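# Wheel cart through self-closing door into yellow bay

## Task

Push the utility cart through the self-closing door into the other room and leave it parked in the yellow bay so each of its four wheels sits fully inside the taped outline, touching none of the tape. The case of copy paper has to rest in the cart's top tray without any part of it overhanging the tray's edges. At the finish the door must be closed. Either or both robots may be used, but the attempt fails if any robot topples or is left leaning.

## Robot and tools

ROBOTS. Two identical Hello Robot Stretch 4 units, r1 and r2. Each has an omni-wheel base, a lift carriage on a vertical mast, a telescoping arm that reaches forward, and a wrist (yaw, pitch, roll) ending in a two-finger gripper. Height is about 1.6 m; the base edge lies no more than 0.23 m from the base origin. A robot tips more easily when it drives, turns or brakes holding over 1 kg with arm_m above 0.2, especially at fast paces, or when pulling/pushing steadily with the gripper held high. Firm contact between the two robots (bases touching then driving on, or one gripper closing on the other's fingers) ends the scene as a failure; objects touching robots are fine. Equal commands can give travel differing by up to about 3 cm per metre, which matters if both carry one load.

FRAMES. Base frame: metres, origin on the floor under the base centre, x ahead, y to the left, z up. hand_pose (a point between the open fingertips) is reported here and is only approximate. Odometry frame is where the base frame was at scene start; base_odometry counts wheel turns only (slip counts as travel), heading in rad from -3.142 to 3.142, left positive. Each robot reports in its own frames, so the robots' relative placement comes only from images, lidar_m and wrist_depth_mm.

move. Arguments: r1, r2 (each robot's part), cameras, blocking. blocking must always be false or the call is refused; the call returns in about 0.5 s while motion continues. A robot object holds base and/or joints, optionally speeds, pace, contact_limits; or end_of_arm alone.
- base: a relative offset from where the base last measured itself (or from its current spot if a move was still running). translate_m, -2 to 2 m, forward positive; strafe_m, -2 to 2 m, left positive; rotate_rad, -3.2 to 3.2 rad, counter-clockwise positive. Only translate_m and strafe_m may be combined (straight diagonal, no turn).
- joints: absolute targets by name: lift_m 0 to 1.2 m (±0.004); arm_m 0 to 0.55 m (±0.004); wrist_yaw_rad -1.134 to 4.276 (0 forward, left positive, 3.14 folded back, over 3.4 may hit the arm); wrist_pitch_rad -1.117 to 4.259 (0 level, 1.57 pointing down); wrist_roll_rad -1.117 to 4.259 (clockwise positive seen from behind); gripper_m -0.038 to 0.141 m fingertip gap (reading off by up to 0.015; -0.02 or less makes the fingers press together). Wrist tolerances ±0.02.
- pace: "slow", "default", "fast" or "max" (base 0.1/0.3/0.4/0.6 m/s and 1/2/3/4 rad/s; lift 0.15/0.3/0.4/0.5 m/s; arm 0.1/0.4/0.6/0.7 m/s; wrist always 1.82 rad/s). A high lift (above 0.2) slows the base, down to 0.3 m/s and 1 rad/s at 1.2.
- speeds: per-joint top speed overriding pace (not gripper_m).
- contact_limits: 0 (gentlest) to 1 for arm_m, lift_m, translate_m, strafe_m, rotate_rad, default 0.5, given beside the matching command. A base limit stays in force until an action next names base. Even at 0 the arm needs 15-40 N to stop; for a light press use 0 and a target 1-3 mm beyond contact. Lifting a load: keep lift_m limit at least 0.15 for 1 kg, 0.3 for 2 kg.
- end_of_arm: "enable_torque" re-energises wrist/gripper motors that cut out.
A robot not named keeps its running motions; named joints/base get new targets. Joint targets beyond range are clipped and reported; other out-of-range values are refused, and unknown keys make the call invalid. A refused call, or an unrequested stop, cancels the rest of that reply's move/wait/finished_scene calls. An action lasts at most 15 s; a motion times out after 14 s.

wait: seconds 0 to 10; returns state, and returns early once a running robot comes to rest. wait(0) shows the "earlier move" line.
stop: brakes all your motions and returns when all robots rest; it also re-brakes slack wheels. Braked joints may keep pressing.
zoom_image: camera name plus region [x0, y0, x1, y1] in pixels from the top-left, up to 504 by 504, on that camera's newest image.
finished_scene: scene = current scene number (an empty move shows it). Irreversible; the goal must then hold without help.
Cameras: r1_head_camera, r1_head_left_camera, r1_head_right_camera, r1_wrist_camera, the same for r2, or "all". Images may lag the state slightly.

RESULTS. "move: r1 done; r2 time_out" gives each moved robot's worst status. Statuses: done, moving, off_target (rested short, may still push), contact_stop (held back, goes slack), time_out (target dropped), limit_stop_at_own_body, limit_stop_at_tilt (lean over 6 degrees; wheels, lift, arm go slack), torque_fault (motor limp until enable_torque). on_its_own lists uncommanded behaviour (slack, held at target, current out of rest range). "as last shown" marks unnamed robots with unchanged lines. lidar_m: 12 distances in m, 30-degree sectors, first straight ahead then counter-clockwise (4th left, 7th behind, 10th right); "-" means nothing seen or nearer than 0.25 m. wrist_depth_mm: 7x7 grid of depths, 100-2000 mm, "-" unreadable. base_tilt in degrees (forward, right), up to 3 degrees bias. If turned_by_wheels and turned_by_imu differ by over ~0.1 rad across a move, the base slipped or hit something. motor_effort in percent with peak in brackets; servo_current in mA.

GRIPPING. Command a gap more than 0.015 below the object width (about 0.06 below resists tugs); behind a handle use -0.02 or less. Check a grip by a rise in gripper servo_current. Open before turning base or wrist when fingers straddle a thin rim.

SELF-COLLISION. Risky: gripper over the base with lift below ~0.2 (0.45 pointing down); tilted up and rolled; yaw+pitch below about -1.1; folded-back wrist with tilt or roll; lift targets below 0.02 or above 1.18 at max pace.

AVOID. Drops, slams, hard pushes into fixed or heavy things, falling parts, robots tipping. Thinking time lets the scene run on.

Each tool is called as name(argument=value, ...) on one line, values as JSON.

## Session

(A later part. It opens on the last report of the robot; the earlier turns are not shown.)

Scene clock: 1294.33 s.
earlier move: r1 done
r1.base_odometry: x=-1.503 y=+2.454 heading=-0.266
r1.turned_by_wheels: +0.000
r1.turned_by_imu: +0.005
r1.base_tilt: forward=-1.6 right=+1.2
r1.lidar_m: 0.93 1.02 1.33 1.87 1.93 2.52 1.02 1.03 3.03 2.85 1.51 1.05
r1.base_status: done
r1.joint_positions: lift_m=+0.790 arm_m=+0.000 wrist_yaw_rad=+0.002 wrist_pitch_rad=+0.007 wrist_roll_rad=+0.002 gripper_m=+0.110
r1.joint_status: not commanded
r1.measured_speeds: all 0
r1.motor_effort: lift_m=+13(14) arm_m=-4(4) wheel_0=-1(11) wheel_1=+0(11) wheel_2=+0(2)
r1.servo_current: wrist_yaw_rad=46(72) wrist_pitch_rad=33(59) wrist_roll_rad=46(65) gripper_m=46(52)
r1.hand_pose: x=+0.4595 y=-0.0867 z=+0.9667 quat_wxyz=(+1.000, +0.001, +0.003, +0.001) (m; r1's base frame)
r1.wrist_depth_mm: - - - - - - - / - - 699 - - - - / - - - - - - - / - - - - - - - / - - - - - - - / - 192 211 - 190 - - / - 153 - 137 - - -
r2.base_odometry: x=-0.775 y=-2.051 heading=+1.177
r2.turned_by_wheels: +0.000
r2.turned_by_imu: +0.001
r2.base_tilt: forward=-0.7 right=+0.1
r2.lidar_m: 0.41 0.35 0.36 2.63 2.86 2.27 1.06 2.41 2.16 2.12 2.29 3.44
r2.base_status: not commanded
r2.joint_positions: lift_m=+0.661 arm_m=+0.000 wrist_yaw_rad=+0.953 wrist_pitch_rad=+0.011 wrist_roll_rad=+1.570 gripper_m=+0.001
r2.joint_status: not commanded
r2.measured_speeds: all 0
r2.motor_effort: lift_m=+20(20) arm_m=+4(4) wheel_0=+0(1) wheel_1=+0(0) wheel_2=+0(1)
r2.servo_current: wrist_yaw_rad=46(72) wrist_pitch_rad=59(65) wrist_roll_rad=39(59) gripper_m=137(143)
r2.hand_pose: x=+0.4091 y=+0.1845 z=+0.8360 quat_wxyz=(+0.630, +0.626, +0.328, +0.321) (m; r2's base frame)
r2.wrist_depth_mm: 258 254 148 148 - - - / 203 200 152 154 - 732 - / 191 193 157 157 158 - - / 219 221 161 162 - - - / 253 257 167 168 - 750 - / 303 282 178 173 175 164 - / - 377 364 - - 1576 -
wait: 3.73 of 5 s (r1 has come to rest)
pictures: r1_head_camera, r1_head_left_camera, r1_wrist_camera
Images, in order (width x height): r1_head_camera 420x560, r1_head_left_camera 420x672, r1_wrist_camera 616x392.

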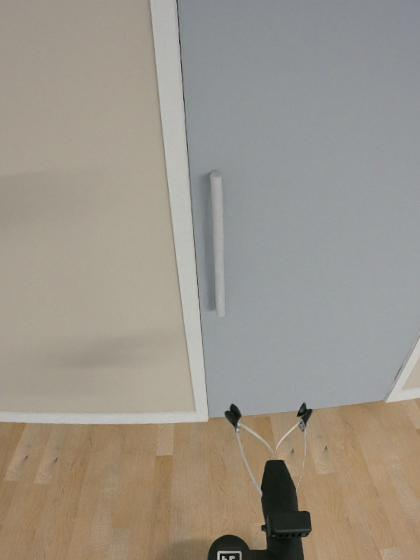

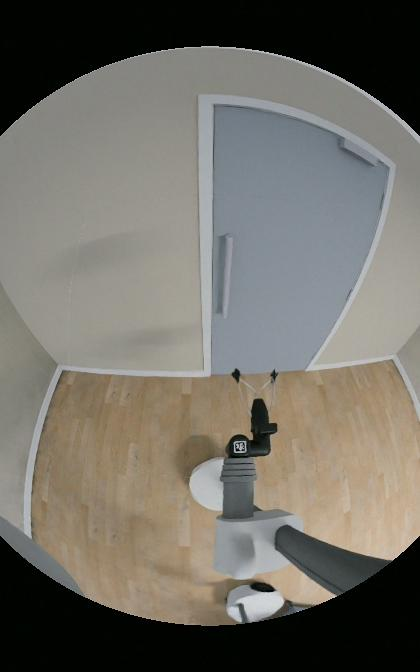

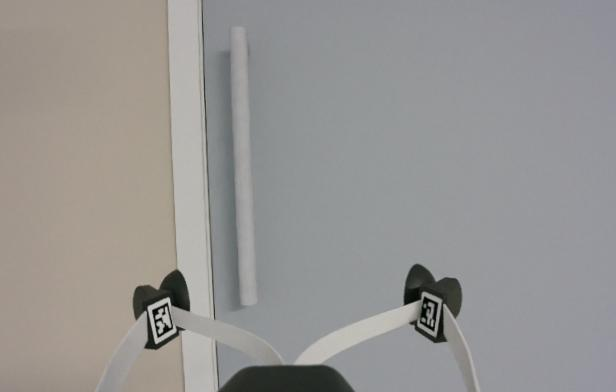

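move(blocking=false, r1={"base":{"strafe_m":0.105,"translate_m":0.35},"pace":"slow"})

wait(seconds=6, cameras=["r1_wrist_camera"])

Scene clock: 1299.17 s.
move: r1 moving
r1.base_odometry: x=-1.490 y=+2.454 heading=-0.266
r1.turned_by_wheels: +0.000
r1.turned_by_imu: +0.000
r1.base_tilt: forward=-1.6 right=+1.3
r1.lidar_m: 0.91 1.00 1.29 1.86 1.91 2.51 1.04 1.07 3.05 2.86 1.50 1.01
r1.base_status: translate_m moving; strafe_m moving
r1.joint_positions: lift_m=+0.790 arm_m=+0.000 wrist_yaw_rad=+0.002 wrist_pitch_rad=+0.007 wrist_roll_rad=+0.002 gripper_m=+0.110
r1.joint_status: not commanded
r1.measured_speeds: translate_m=+0.048 strafe_m=+0.015 rotate_rad=+0.001 lift_m=+0.000 arm_m=+0.000 wrist_yaw_rad=+0.000 wrist_pitch_rad=+0.000 wrist_roll_rad=+0.000
r1.motor_effort: lift_m=+13(13) arm_m=-4(4) wheel_0=+5(6) wheel_1=+6(7) wheel_2=-5(6)
r1.servo_current: wrist_yaw_rad=33(65) wrist_pitch_rad=52(59) wrist_roll_rad=46(59) gripper_m=46(52)
r1.hand_pose: x=+0.4595 y=-0.0867 z=+0.9667 quat_wxyz=(+1.000, +0.001, +0.003, +0.001) (m; r1's base frame)
r1.wrist_depth_mm: - - - - - - - / - - 683 - - - - / - - - - - - - / - - - - - - - / - - - - - - - / - 192 212 - 189 - - / - 153 - 137 - - -
r2: as last shown
r2.turned_by_imu: +0.000
r2.lidar_m: 0.41 0.36 0.35 2.62 2.81 2.28 1.04 2.44 2.16 2.13 2.29 3.43
r2.motor_effort: lift_m=+20(20) arm_m=+4(4) wheel_0=+0(1) wheel_1=+0(0) wheel_2=+0(0)
r2.servo_current: wrist_yaw_rad=46(59) wrist_pitch_rad=65(65) wrist_roll_rad=46(52) gripper_m=143(143)
r2.wrist_depth_mm: 258 254 148 148 - - - / 203 201 152 154 - 723 - / 191 193 157 157 158 - - / 219 221 162 163 - - - / 252 257 168 167 - 741 - / 301 282 178 173 175 165 - / - 379 366 - - 1618 -
pictures: none

Scene clock: 1303.57 s.
earlier move: r1 done
r1.base_odometry: x=-1.138 y=+2.463 heading=-0.266
r1.turned_by_wheels: +0.000
r1.turned_by_imu: +0.001
r1.base_tilt: forward=-1.6 right=+1.3
r1.lidar_m: 0.56 0.64 0.86 1.80 1.84 2.42 1.37 1.40 3.10 2.94 0.98 0.67
r1.base_status: done
r1.joint_positions: lift_m=+0.790 arm_m=+0.000 wrist_yaw_rad=+0.002 wrist_pitch_rad=+0.007 wrist_roll_rad=+0.002 gripper_m=+0.110
r1.joint_status: not commanded
r1.measured_speeds: all 0
r1.motor_effort: lift_m=+13(14) arm_m=-4(4) wheel_0=+2(7) wheel_1=+4(7) wheel_2=-3(7)
r1.servo_current: wrist_yaw_rad=52(72) wrist_pitch_rad=52(59) wrist_roll_rad=39(65) gripper_m=52(52)
r1.hand_pose: x=+0.4595 y=-0.0867 z=+0.9667 quat_wxyz=(+1.000, +0.001, +0.003, +0.001) (m; r1's base frame)
r1.wrist_depth_mm: 407 410 421 424 433 439 445 / 407 410 421 424 436 442 452 / 410 415 424 424 436 439 449 / 410 413 424 424 436 442 452 / 410 415 424 427 436 445 449 / 410 415 424 427 200 449 452 / 413 415 171 141 442 445 455
r2.base_odometry: x=-0.775 y=-2.051 heading=+1.177
r2.turned_by_wheels: +0.000
r2.turned_by_imu: +0.001
r2.base_tilt: forward=-0.7 right=+0.0
r2.lidar_m: 0.42 0.35 0.37 2.63 2.84 2.26 1.41 2.41 2.16 2.12 2.30 3.44
r2.base_status: not commanded
r2.joint_positions: lift_m=+0.661 arm_m=+0.000 wrist_yaw_rad=+0.953 wrist_pitch_rad=+0.011 wrist_roll_rad=+1.570 gripper_m=+0.001
r2.joint_status: not commanded
r2.measured_speeds: all 0
r2.motor_effort: lift_m=+20(20) arm_m=+4(5) wheel_0=+0(1) wheel_1=+0(1) wheel_2=+0(1)
r2.servo_current: wrist_yaw_rad=39(65) wrist_pitch_rad=59(65) wrist_roll_rad=39(59) gripper_m=137(143)
r2.hand_pose: x=+0.4091 y=+0.1845 z=+0.8360 quat_wxyz=(+0.630, +0.626, +0.328, +0.321) (m; r2's base frame)
r2.wrist_depth_mm: 258 255 148 147 - - - / 202 200 152 153 - 723 - / 191 195 157 157 159 - - / 219 220 162 162 - - - / 252 257 167 168 - 750 - / 301 282 179 173 175 165 - / - 377 366 - - 1618 -
wait: 4.40 of 6 s (r1 has come to rest)
pictures: r1_wrist_camera
Images, in order (width x height): r1_wrist_camera 616x392.

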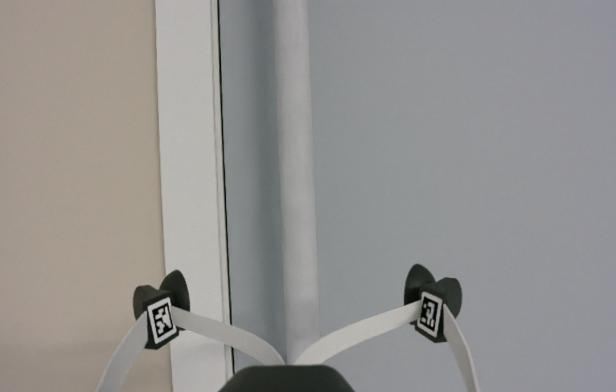

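move(blocking=false, r1={"base":{"translate_m":0.15},"pace":"slow","contact_limits":{"translate_m":0.2}})

wait(seconds=3)

move(blocking=false, r1={"joints":{"gripper_m":-0.03}})

wait(seconds=3)

move(blocking=false, r1={"base":{"translate_m":-0.305,"strafe_m":-0.056},"pace":"slow"})

wait(seconds=5, cameras=["r1_wrist_camera","r1_head_camera"])

Scene clock: 1315.13 s.
move: r1 moving
r1.base_odometry: x=-1.126 y=+2.460 heading=-0.265
r1.turned_by_wheels: +0.000
r1.turned_by_imu: +0.000
r1.base_tilt: forward=-1.6 right=+1.3
r1.lidar_m: 0.57 0.65 0.85 1.77 1.83 2.43 1.41 1.42 3.13 2.93 0.97 0.67
r1.base_status: translate_m moving
r1.joint_positions: lift_m=+0.790 arm_m=+0.000 wrist_yaw_rad=+0.002 wrist_pitch_rad=+0.007 wrist_roll_rad=+0.002 gripper_m=+0.110
r1.joint_status: not commanded
r1.measured_speeds: translate_m=+0.048 strafe_m=+0.000 rotate_rad=+0.000 lift_m=+0.000 arm_m=+0.000 wrist_yaw_rad=+0.000 wrist_pitch_rad=+0.000 wrist_roll_rad=+0.000
r1.motor_effort: lift_m=+13(13) arm_m=-4(4) wheel_0=+4(6) wheel_1=+3(6) wheel_2=-4(7)
r1.servo_current: wrist_yaw_rad=46(59) wrist_pitch_rad=52(52) wrist_roll_rad=46(85) gripper_m=39(46)
r1.contact_limits: translate_m 0.2
r1.hand_pose: x=+0.4595 y=-0.0867 z=+0.9667 quat_wxyz=(+1.000, +0.001, +0.003, +0.001) (m; r1's base frame)
r1.wrist_depth_mm: 394 402 407 413 421 427 436 / 397 402 413 410 418 427 433 / 399 402 413 410 421 430 436 / 397 404 413 413 424 430 436 / 399 404 413 413 424 433 439 / 402 407 413 418 200 436 439 / 404 402 413 141 427 433 445
r2: as last shown
r2.turned_by_imu: +0.000
r2.base_tilt: forward=-0.6 right=+0.1
r2.lidar_m: 0.39 0.33 0.37 2.64 2.82 2.29 1.42 2.42 2.16 2.13 2.28 3.45
r2.motor_effort: lift_m=+20(20) arm_m=+4(4) wheel_0=+0(0) wheel_1=+0(0) wheel_2=+0(0)
r2.servo_current: wrist_yaw_rad=46(59) wrist_pitch_rad=59(65) wrist_roll_rad=39(46) gripper_m=137(137)
r2.wrist_depth_mm: 258 255 148 148 - - - / 202 201 152 153 - 723 - / 192 194 157 157 158 - - / 219 221 162 162 - - - / 252 257 167 167 - 741 - / 301 283 179 173 175 164 - / - 377 364 - - 1618 -
pictures: none

Scene clock: 1317.40 s.
earlier move: r1 done
r1.base_odometry: x=-0.993 y=+2.424 heading=-0.265
r1.turned_by_wheels: +0.000
r1.turned_by_imu: +0.000
r1.base_tilt: forward=-1.6 right=+1.3
r1.lidar_m: 0.42 0.48 0.65 1.58 1.86 2.44 1.52 1.59 3.10 2.58 0.78 0.52
r1.base_status: done
r1.joint_positions: lift_m=+0.790 arm_m=+0.000 wrist_yaw_rad=+0.002 wrist_pitch_rad=+0.007 wrist_roll_rad=+0.002 gripper_m=+0.110
r1.joint_status: not commanded
r1.measured_speeds: all 0
r1.motor_effort: lift_m=+13(13) arm_m=-4(4) wheel_0=+4(7) wheel_1=+3(6) wheel_2=-1(7)
r1.servo_current: wrist_yaw_rad=46(65) wrist_pitch_rad=46(59) wrist_roll_rad=39(85) gripper_m=39(52)
r1.contact_limits: translate_m 0.2
r1.hand_pose: x=+0.4595 y=-0.0867 z=+0.9667 quat_wxyz=(+1.000, +0.001, +0.003, +0.001) (m; r1's base frame)
r1.wrist_depth_mm: 265 - 273 202 282 289 290 / 266 - 276 200 283 289 293 / 266 - 277 200 283 291 294 / 267 - 278 202 285 290 294 / 267 - 277 204 286 291 293 / 268 192 277 202 201 291 294 / 270 153 278 141 289 290 298
r2.base_odometry: x=-0.775 y=-2.051 heading=+1.177
r2.turned_by_wheels: +0.000
r2.turned_by_imu: +0.000
r2.base_tilt: forward=-0.7 right=+0.0
r2.lidar_m: 0.40 0.32 0.34 2.62 2.84 2.27 1.52 2.45 2.17 2.12 2.31 3.44
r2.base_status: not commanded
r2.joint_positions: lift_m=+0.661 arm_m=+0.000 wrist_yaw_rad=+0.953 wrist_pitch_rad=+0.011 wrist_roll_rad=+1.570 gripper_m=+0.001
r2.joint_status: not commanded
r2.measured_speeds: all 0
r2.motor_effort: lift_m=+20(20) arm_m=+4(4) wheel_0=+0(1) wheel_1=+0(1) wheel_2=+0(1)
r2.servo_current: wrist_yaw_rad=46(65) wrist_pitch_rad=59(65) wrist_roll_rad=39(59) gripper_m=137(143)
r2.hand_pose: x=+0.4091 y=+0.1845 z=+0.8360 quat_wxyz=(+0.630, +0.626, +0.328, +0.321) (m; r2's base frame)
r2.wrist_depth_mm: 257 254 148 148 - - - / 202 201 152 154 - 723 - / 192 195 157 156 158 - - / 220 220 161 162 - - - / 254 256 167 167 - 741 - / 301 283 178 173 175 165 - / - 377 364 - - 1576 -
wait: 2.27 of 3 s (r1 has come to rest)
pictures: none

Scene clock: 1317.90 s.
move: r1 moving
r1.base_odometry: x=-0.993 y=+2.424 heading=-0.265
r1.turned_by_wheels: +0.000
r1.turned_by_imu: +0.000
r1.base_tilt: forward=-1.6 right=+1.3
r1.lidar_m: 0.42 0.49 0.67 1.59 1.85 2.40 1.54 1.56 3.11 2.58 0.75 0.51
r1.base_status: not commanded
r1.joint_positions: lift_m=+0.790 arm_m=+0.000 wrist_yaw_rad=+0.002 wrist_pitch_rad=+0.007 wrist_roll_rad=+0.002 gripper_m=+0.095
r1.joint_status: gripper_m moving
r1.measured_speeds: all 0
r1.motor_effort: lift_m=+13(13) arm_m=-4(4) wheel_0=+4(5) wheel_1=+3(3) wheel_2=-1(1)
r1.servo_current: wrist_yaw_rad=39(72) wrist_pitch_rad=46(52) wrist_roll_rad=39(59) gripper_m=98(98)
r1.contact_limits: translate_m 0.2
r1.hand_pose: x=+0.4595 y=-0.0867 z=+0.9667 quat_wxyz=(+1.000, +0.001, +0.003, +0.001) (m; r1's base frame)
r1.wrist_depth_mm: 265 - 274 201 283 287 289 / 265 - 274 201 283 287 293 / 266 - 272 201 283 289 291 / 267 - 277 202 285 289 291 / 267 - 278 204 285 290 294 / 268 - 278 201 196 290 294 / 270 144 277 139 287 290 297
r2: as last shown
r2.lidar_m: 0.45 0.34 0.34 2.61 2.84 2.27 1.57 2.41 2.18 2.13 2.30 3.46
r2.motor_effort: lift_m=+20(20) arm_m=+4(4) wheel_0=+0(0) wheel_1=+0(0) wheel_2=+0(1)
r2.servo_current: wrist_yaw_rad=46(65) wrist_pitch_rad=65(65) wrist_roll_rad=39(59) gripper_m=130(137)
r2.wrist_depth_mm: 258 255 148 148 - - - / 203 200 152 153 - 732 - / 191 195 157 156 158 - - / 218 221 162 162 - - - / 253 256 167 168 - 750 - / 301 282 179 173 175 164 - / - 379 364 - - 1661 -
pictures: none

Scene clock: 1319.50 s.
earlier move: r1 done
r1.base_odometry: x=-0.993 y=+2.424 heading=-0.265
r1.turned_by_wheels: +0.000
r1.turned_by_imu: +0.000
r1.base_tilt: forward=-1.5 right=+1.3
r1.lidar_m: 0.42 0.49 0.68 1.60 1.85 2.43 1.54 1.57 3.07 2.57 0.73 0.51
r1.base_status: not commanded
r1.joint_positions: lift_m=+0.790 arm_m=+0.000 wrist_yaw_rad=+0.002 wrist_pitch_rad=+0.007 wrist_roll_rad=+0.002 gripper_m=-0.028
r1.joint_status: all done
r1.measured_speeds: all 0
r1.motor_effort: lift_m=+13(14) arm_m=-4(4) wheel_0=+1(5) wheel_1=+2(3) wheel_2=+1(1)
r1.servo_current: wrist_yaw_rad=59(72) wrist_pitch_rad=52(59) wrist_roll_rad=46(72) gripper_m=104(234)
r1.contact_limits: translate_m 0.2
r1.hand_pose: x=+0.4595 y=-0.0867 z=+0.9667 quat_wxyz=(+1.000, +0.001, +0.003, +0.001) (m; r1's base frame)
r1.wrist_depth_mm: 264 - 273 200 278 283 283 / 266 - 272 202 281 283 287 / 266 - 276 201 281 283 287 / 268 - 273 201 283 286 289 / 268 - 276 201 282 285 290 / 268 - 187 198 182 287 291 / 271 146 277 198 282 151 293
r2.base_odometry: x=-0.775 y=-2.051 heading=+1.177
r2.turned_by_wheels: +0.000
r2.turned_by_imu: +0.000
r2.base_tilt: forward=-0.7 right=+0.0
r2.lidar_m: 0.43 0.35 0.34 2.62 2.86 2.27 1.54 2.40 2.14 2.11 2.28 3.43
r2.base_status: not commanded
r2.joint_positions: lift_m=+0.661 arm_m=+0.000 wrist_yaw_rad=+0.953 wrist_pitch_rad=+0.011 wrist_roll_rad=+1.570 gripper_m=+0.001
r2.joint_status: not commanded
r2.measured_speeds: all 0
r2.motor_effort: lift_m=+20(20) arm_m=+4(4) wheel_0=+0(1) wheel_1=+0(1) wheel_2=+0(1)
r2.servo_current: wrist_yaw_rad=46(65) wrist_pitch_rad=59(65) wrist_roll_rad=52(59) gripper_m=130(143)
r2.hand_pose: x=+0.4091 y=+0.1845 z=+0.8360 quat_wxyz=(+0.630, +0.626, +0.328, +0.321) (m; r2's base frame)
r2.wrist_depth_mm: 258 255 148 148 - - - / 203 201 152 154 - 732 - / 192 194 157 156 158 - - / 217 221 162 162 - - - / 253 257 167 167 - 732 - / 301 283 178 173 175 164 - / - 377 364 - - 1618 -
wait: 1.60 of 3 s (r1 has come to rest)
pictures: none

Scene clock: 1320.00 s.
move: r1 moving
r1.base_odometry: x=-1.006 y=+2.425 heading=-0.265
r1.turned_by_wheels: +0.000
r1.turned_by_imu: +0.000
r1.base_tilt: forward=-1.6 right=+1.3
r1.lidar_m: 0.43 0.51 0.69 1.65 1.86 2.43 1.52 1.51 3.12 2.65 0.77 0.54
r1.base_status: translate_m moving; strafe_m moving
r1.joint_positions: lift_m=+0.790 arm_m=+0.000 wrist_yaw_rad=+0.002 wrist_pitch_rad=+0.007 wrist_roll_rad=+0.002 gripper_m=-0.028
r1.joint_status: not commanded
r1.measured_speeds: translate_m=-0.048 strafe_m=-0.009 rotate_rad=+0.002 lift_m=+0.000 arm_m=+0.000 wrist_yaw_rad=+0.000 wrist_pitch_rad=+0.000 wrist_roll_rad=+0.000
r1.motor_effort: lift_m=+13(13) arm_m=-4(4) wheel_0=-6(7) wheel_1=-7(7) wheel_2=+8(11)
r1.servo_current: wrist_yaw_rad=39(59) wrist_pitch_rad=46(52) wrist_roll_rad=46(78) gripper_m=98(111)
r1.hand_pose: x=+0.4595 y=-0.0867 z=+0.9667 quat_wxyz=(+1.000, +0.001, +0.003, +0.001) (m; r1's base frame)
r1.wrist_depth_mm: 274 - 282 210 290 293 297 / 277 - 285 213 291 293 297 / 276 - 283 213 291 296 297 / 278 - 286 213 291 296 300 / 278 - 285 210 293 296 298 / 278 - 186 208 181 298 301 / 281 146 289 208 294 147 301
r2: as last shown
r2.base_tilt: forward=-0.7 right=+0.1
r2.lidar_m: 0.44 0.34 0.36 2.63 2.84 2.26 1.55 2.43 2.14 2.12 2.27 3.43
r2.motor_effort: lift_m=+20(20) arm_m=+4(4) wheel_0=+0(0) wheel_1=+0(0) wheel_2=+0(1)
r2.servo_current: wrist_yaw_rad=39(59) wrist_pitch_rad=59(59) wrist_roll_rad=46(59) gripper_m=137(143)
r2.wrist_depth_mm: 259 255 148 148 - - - / 202 200 152 153 - 723 - / 191 193 157 156 158 - - / 218 221 162 162 - - - / 253 256 167 167 - 750 - / 301 283 178 173 175 164 - / - 377 364 - - 1618 -
pictures: none

Scene clock: 1323.87 s.
earlier move: r1 done
r1.base_odometry: x=-1.302 y=+2.450 heading=-0.266
r1.turned_by_wheels: +0.000
r1.turned_by_imu: -0.001
r1.base_tilt: forward=-1.6 right=+1.3
r1.lidar_m: 0.71 0.80 1.08 1.83 1.89 2.46 1.23 1.23 3.09 2.91 1.20 0.85
r1.base_status: done
r1.joint_positions: lift_m=+0.790 arm_m=+0.000 wrist_yaw_rad=+0.002 wrist_pitch_rad=+0.006 wrist_roll_rad=+0.002 gripper_m=-0.029
r1.joint_status: not commanded
r1.measured_speeds: all 0
r1.motor_effort: lift_m=+13(14) arm_m=+4(5) wheel_0=-3(7) wheel_1=-4(7) wheel_2=+1(11)
r1.servo_current: wrist_yaw_rad=46(78) wrist_pitch_rad=46(59) wrist_roll_rad=39(78) gripper_m=65(111)
r1.hand_pose: x=+0.4594 y=-0.0869 z=+0.9669 quat_wxyz=(+1.000, +0.001, +0.003, +0.001) (m; r1's base frame)
r1.wrist_depth_mm: - - - - - - - / - - - - - - - / - - - - - - - / - - - - - - - / - - - - - - - / - - 181 200 172 - - / - 136 159 - 149 - -
r2.base_odometry: x=-0.775 y=-2.051 heading=+1.177
r2.turned_by_wheels: +0.000
r2.turned_by_imu: +0.001
r2.base_tilt: forward=-0.6 right=+0.1
r2.lidar_m: 0.42 0.35 0.36 2.62 2.84 2.27 1.23 2.44 2.16 2.12 2.31 3.45
r2.base_status: not commanded
r2.joint_positions: lift_m=+0.661 arm_m=+0.000 wrist_yaw_rad=+0.953 wrist_pitch_rad=+0.011 wrist_roll_rad=+1.570 gripper_m=+0.001
r2.joint_status: not commanded
r2.measured_speeds: all 0
r2.motor_effort: lift_m=+20(20) arm_m=+4(4) wheel_0=+0(1) wheel_1=+0(1) wheel_2=+0(1)
r2.servo_current: wrist_yaw_rad=52(59) wrist_pitch_rad=52(65) wrist_roll_rad=52(59) gripper_m=130(143)
r2.hand_pose: x=+0.4091 y=+0.1845 z=+0.8360 quat_wxyz=(+0.630, +0.626, +0.328, +0.321) (m; r2's base frame)
r2.wrist_depth_mm: 259 255 148 148 - - - / 203 200 152 154 - 732 - / 191 195 158 157 158 - - / 219 221 162 162 - - - / 252 256 167 167 - 741 - / 300 282 178 173 175 164 - / - 379 364 - - 1618 -
wait: 3.87 of 5 s (r1 has come to rest)
pictures: r1_head_camera, r1_wrist_camera
Images, in order (width x height): r1_head_camera 420x560, r1_wrist_camera 616x392.

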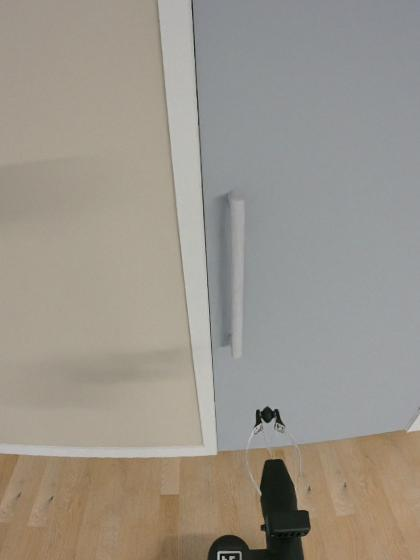

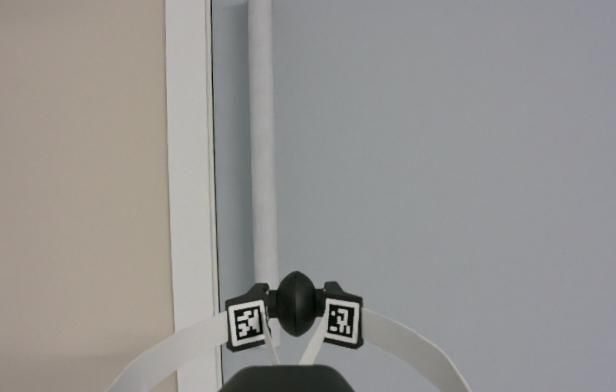

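move(blocking=false, r1={"base":{"strafe_m":0.05},"joints":{"gripper_m":0.11,"lift_m":0.87}})

wait(seconds=2, cameras=["r1_wrist_camera","r1_head_camera","r2_head_camera","r2_head_left_camera"])

Scene clock: 1361.27 s.
move: r1 moving
r1.base_odometry: x=-1.293 y=+2.483 heading=-0.266
r1.turned_by_wheels: +0.000
r1.turned_by_imu: +0.000
r1.base_tilt: forward=-1.6 right=+1.3
r1.lidar_m: 0.70 0.81 1.05 1.79 1.87 2.43 1.25 1.25 3.11 2.92 1.22 0.84
r1.base_status: strafe_m moving
r1.joint_positions: lift_m=+0.827 arm_m=+0.000 wrist_yaw_rad=+0.002 wrist_pitch_rad=+0.006 wrist_roll_rad=+0.002 gripper_m=-0.004
r1.joint_status: lift_m moving; gripper_m moving
r1.measured_speeds: translate_m=+0.000 strafe_m=+0.105 rotate_rad=+0.003 lift_m=+0.146 arm_m=+0.000 wrist_yaw_rad=+0.000 wrist_pitch_rad=+0.000 wrist_roll_rad=+0.000
r1.motor_effort: lift_m=+28(29) arm_m=+4(4) wheel_0=-4(10) wheel_1=+5(9) wheel_2=+1(2)
r1.servo_current: wrist_yaw_rad=46(65) wrist_pitch_rad=59(59) wrist_roll_rad=59(59) gripper_m=65(65)
r1.hand_pose: x=+0.4594 y=-0.0869 z=+1.0039 quat_wxyz=(+1.000, +0.001, +0.003, +0.001) (m; r1's base frame)
r1.wrist_depth_mm: - - - 500 - - - / - - - 496 - - - / - - - 504 - - - / - - - - - - - / - - - 504 - - - / - - 184 202 172 - - / - - 164 149 143 - -
r2: as last shown
r2.turned_by_imu: +0.000
r2.base_tilt: forward=-0.7 right=+0.1
r2.lidar_m: 0.44 0.35 0.34 2.63 2.82 2.27 1.25 2.41 2.16 2.12 2.30 3.42
r2.motor_effort: lift_m=+20(20) arm_m=+4(4) wheel_0=+0(1) wheel_1=+0(0) wheel_2=+0(0)
r2.servo_current: wrist_yaw_rad=46(59) wrist_pitch_rad=52(59) wrist_roll_rad=52(65) gripper_m=137(137)
r2.wrist_depth_mm: 258 254 148 148 - - - / 202 200 152 154 - 723 - / 191 194 158 157 158 - - / 219 221 161 162 - - - / 254 256 167 167 - 741 - / 301 282 178 173 175 165 - / - 375 362 - - 1576 -
pictures: none

Scene clock: 1362.87 s.
earlier move: r1 done
r1.base_odometry: x=-1.289 y=+2.498 heading=-0.266
r1.turned_by_wheels: +0.000
r1.turned_by_imu: +0.000
r1.base_tilt: forward=-1.6 right=+1.3
r1.lidar_m: 0.70 0.80 1.08 1.79 1.85 2.44 1.26 1.25 3.13 2.93 1.22 0.85
r1.base_status: done
r1.joint_positions: lift_m=+0.870 arm_m=+0.000 wrist_yaw_rad=+0.002 wrist_pitch_rad=+0.006 wrist_roll_rad=+0.002 gripper_m=+0.110
r1.joint_status: all done
r1.measured_speeds: all 0
r1.motor_effort: lift_m=+25(29) arm_m=+4(5) wheel_0=+0(10) wheel_1=+1(9) wheel_2=+0(2)
r1.servo_current: wrist_yaw_rad=33(72) wrist_pitch_rad=46(59) wrist_roll_rad=33(65) gripper_m=39(104)
r1.hand_pose: x=+0.4594 y=-0.0869 z=+1.0460 quat_wxyz=(+1.000, +0.001, +0.003, +0.001) (m; r1's base frame)
r1.wrist_depth_mm: - - - - - - - / - - - 500 - - - / - - - 500 - - - / - - - 500 - - - / - - - 504 - - - / - 192 - 508 189 - - / - 153 - 141 - - -
r2.base_odometry: x=-0.775 y=-2.051 heading=+1.177
r2.turned_by_wheels: +0.000
r2.turned_by_imu: +0.000
r2.base_tilt: forward=-0.7 right=+0.1
r2.lidar_m: 0.42 0.33 0.35 2.61 2.83 2.27 1.25 2.40 2.16 2.12 2.30 3.43
r2.base_status: not commanded
r2.joint_positions: lift_m=+0.661 arm_m=+0.000 wrist_yaw_rad=+0.953 wrist_pitch_rad=+0.011 wrist_roll_rad=+1.570 gripper_m=+0.001
r2.joint_status: not commanded
r2.measured_speeds: all 0
r2.motor_effort: lift_m=+20(20) arm_m=+4(4) wheel_0=+0(1) wheel_1=+0(0) wheel_2=+0(1)
r2.servo_current: wrist_yaw_rad=46(59) wrist_pitch_rad=59(65) wrist_roll_rad=52(65) gripper_m=130(143)
r2.hand_pose: x=+0.4091 y=+0.1845 z=+0.8360 quat_wxyz=(+0.630, +0.626, +0.328, +0.321) (m; r2's base frame)
r2.wrist_depth_mm: 257 254 148 148 - - - / 202 201 152 154 - 732 - / 191 194 157 156 158 - - / 219 222 161 162 - - - / 253 257 167 167 - 741 - / 300 283 178 173 174 165 - / - 377 364 - - 1618 -
wait: 1.60 of 2 s (r1 has come to rest)
pictures: r1_head_camera, r1_wrist_camera, r2_head_camera, r2_head_left_camera
Images, in order (width x height): r1_head_camera 420x560, r1_wrist_camera 616x392, r2_head_camera 420x560, r2_head_left_camera 420x672.

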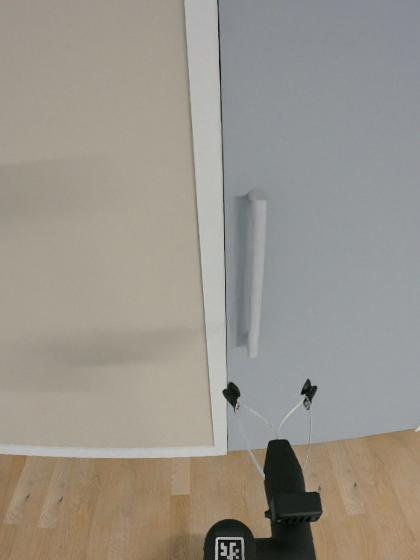

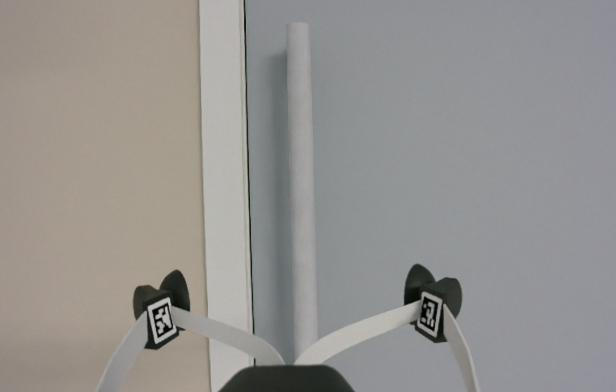

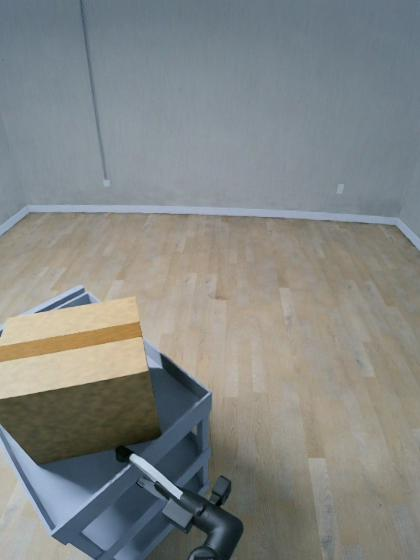

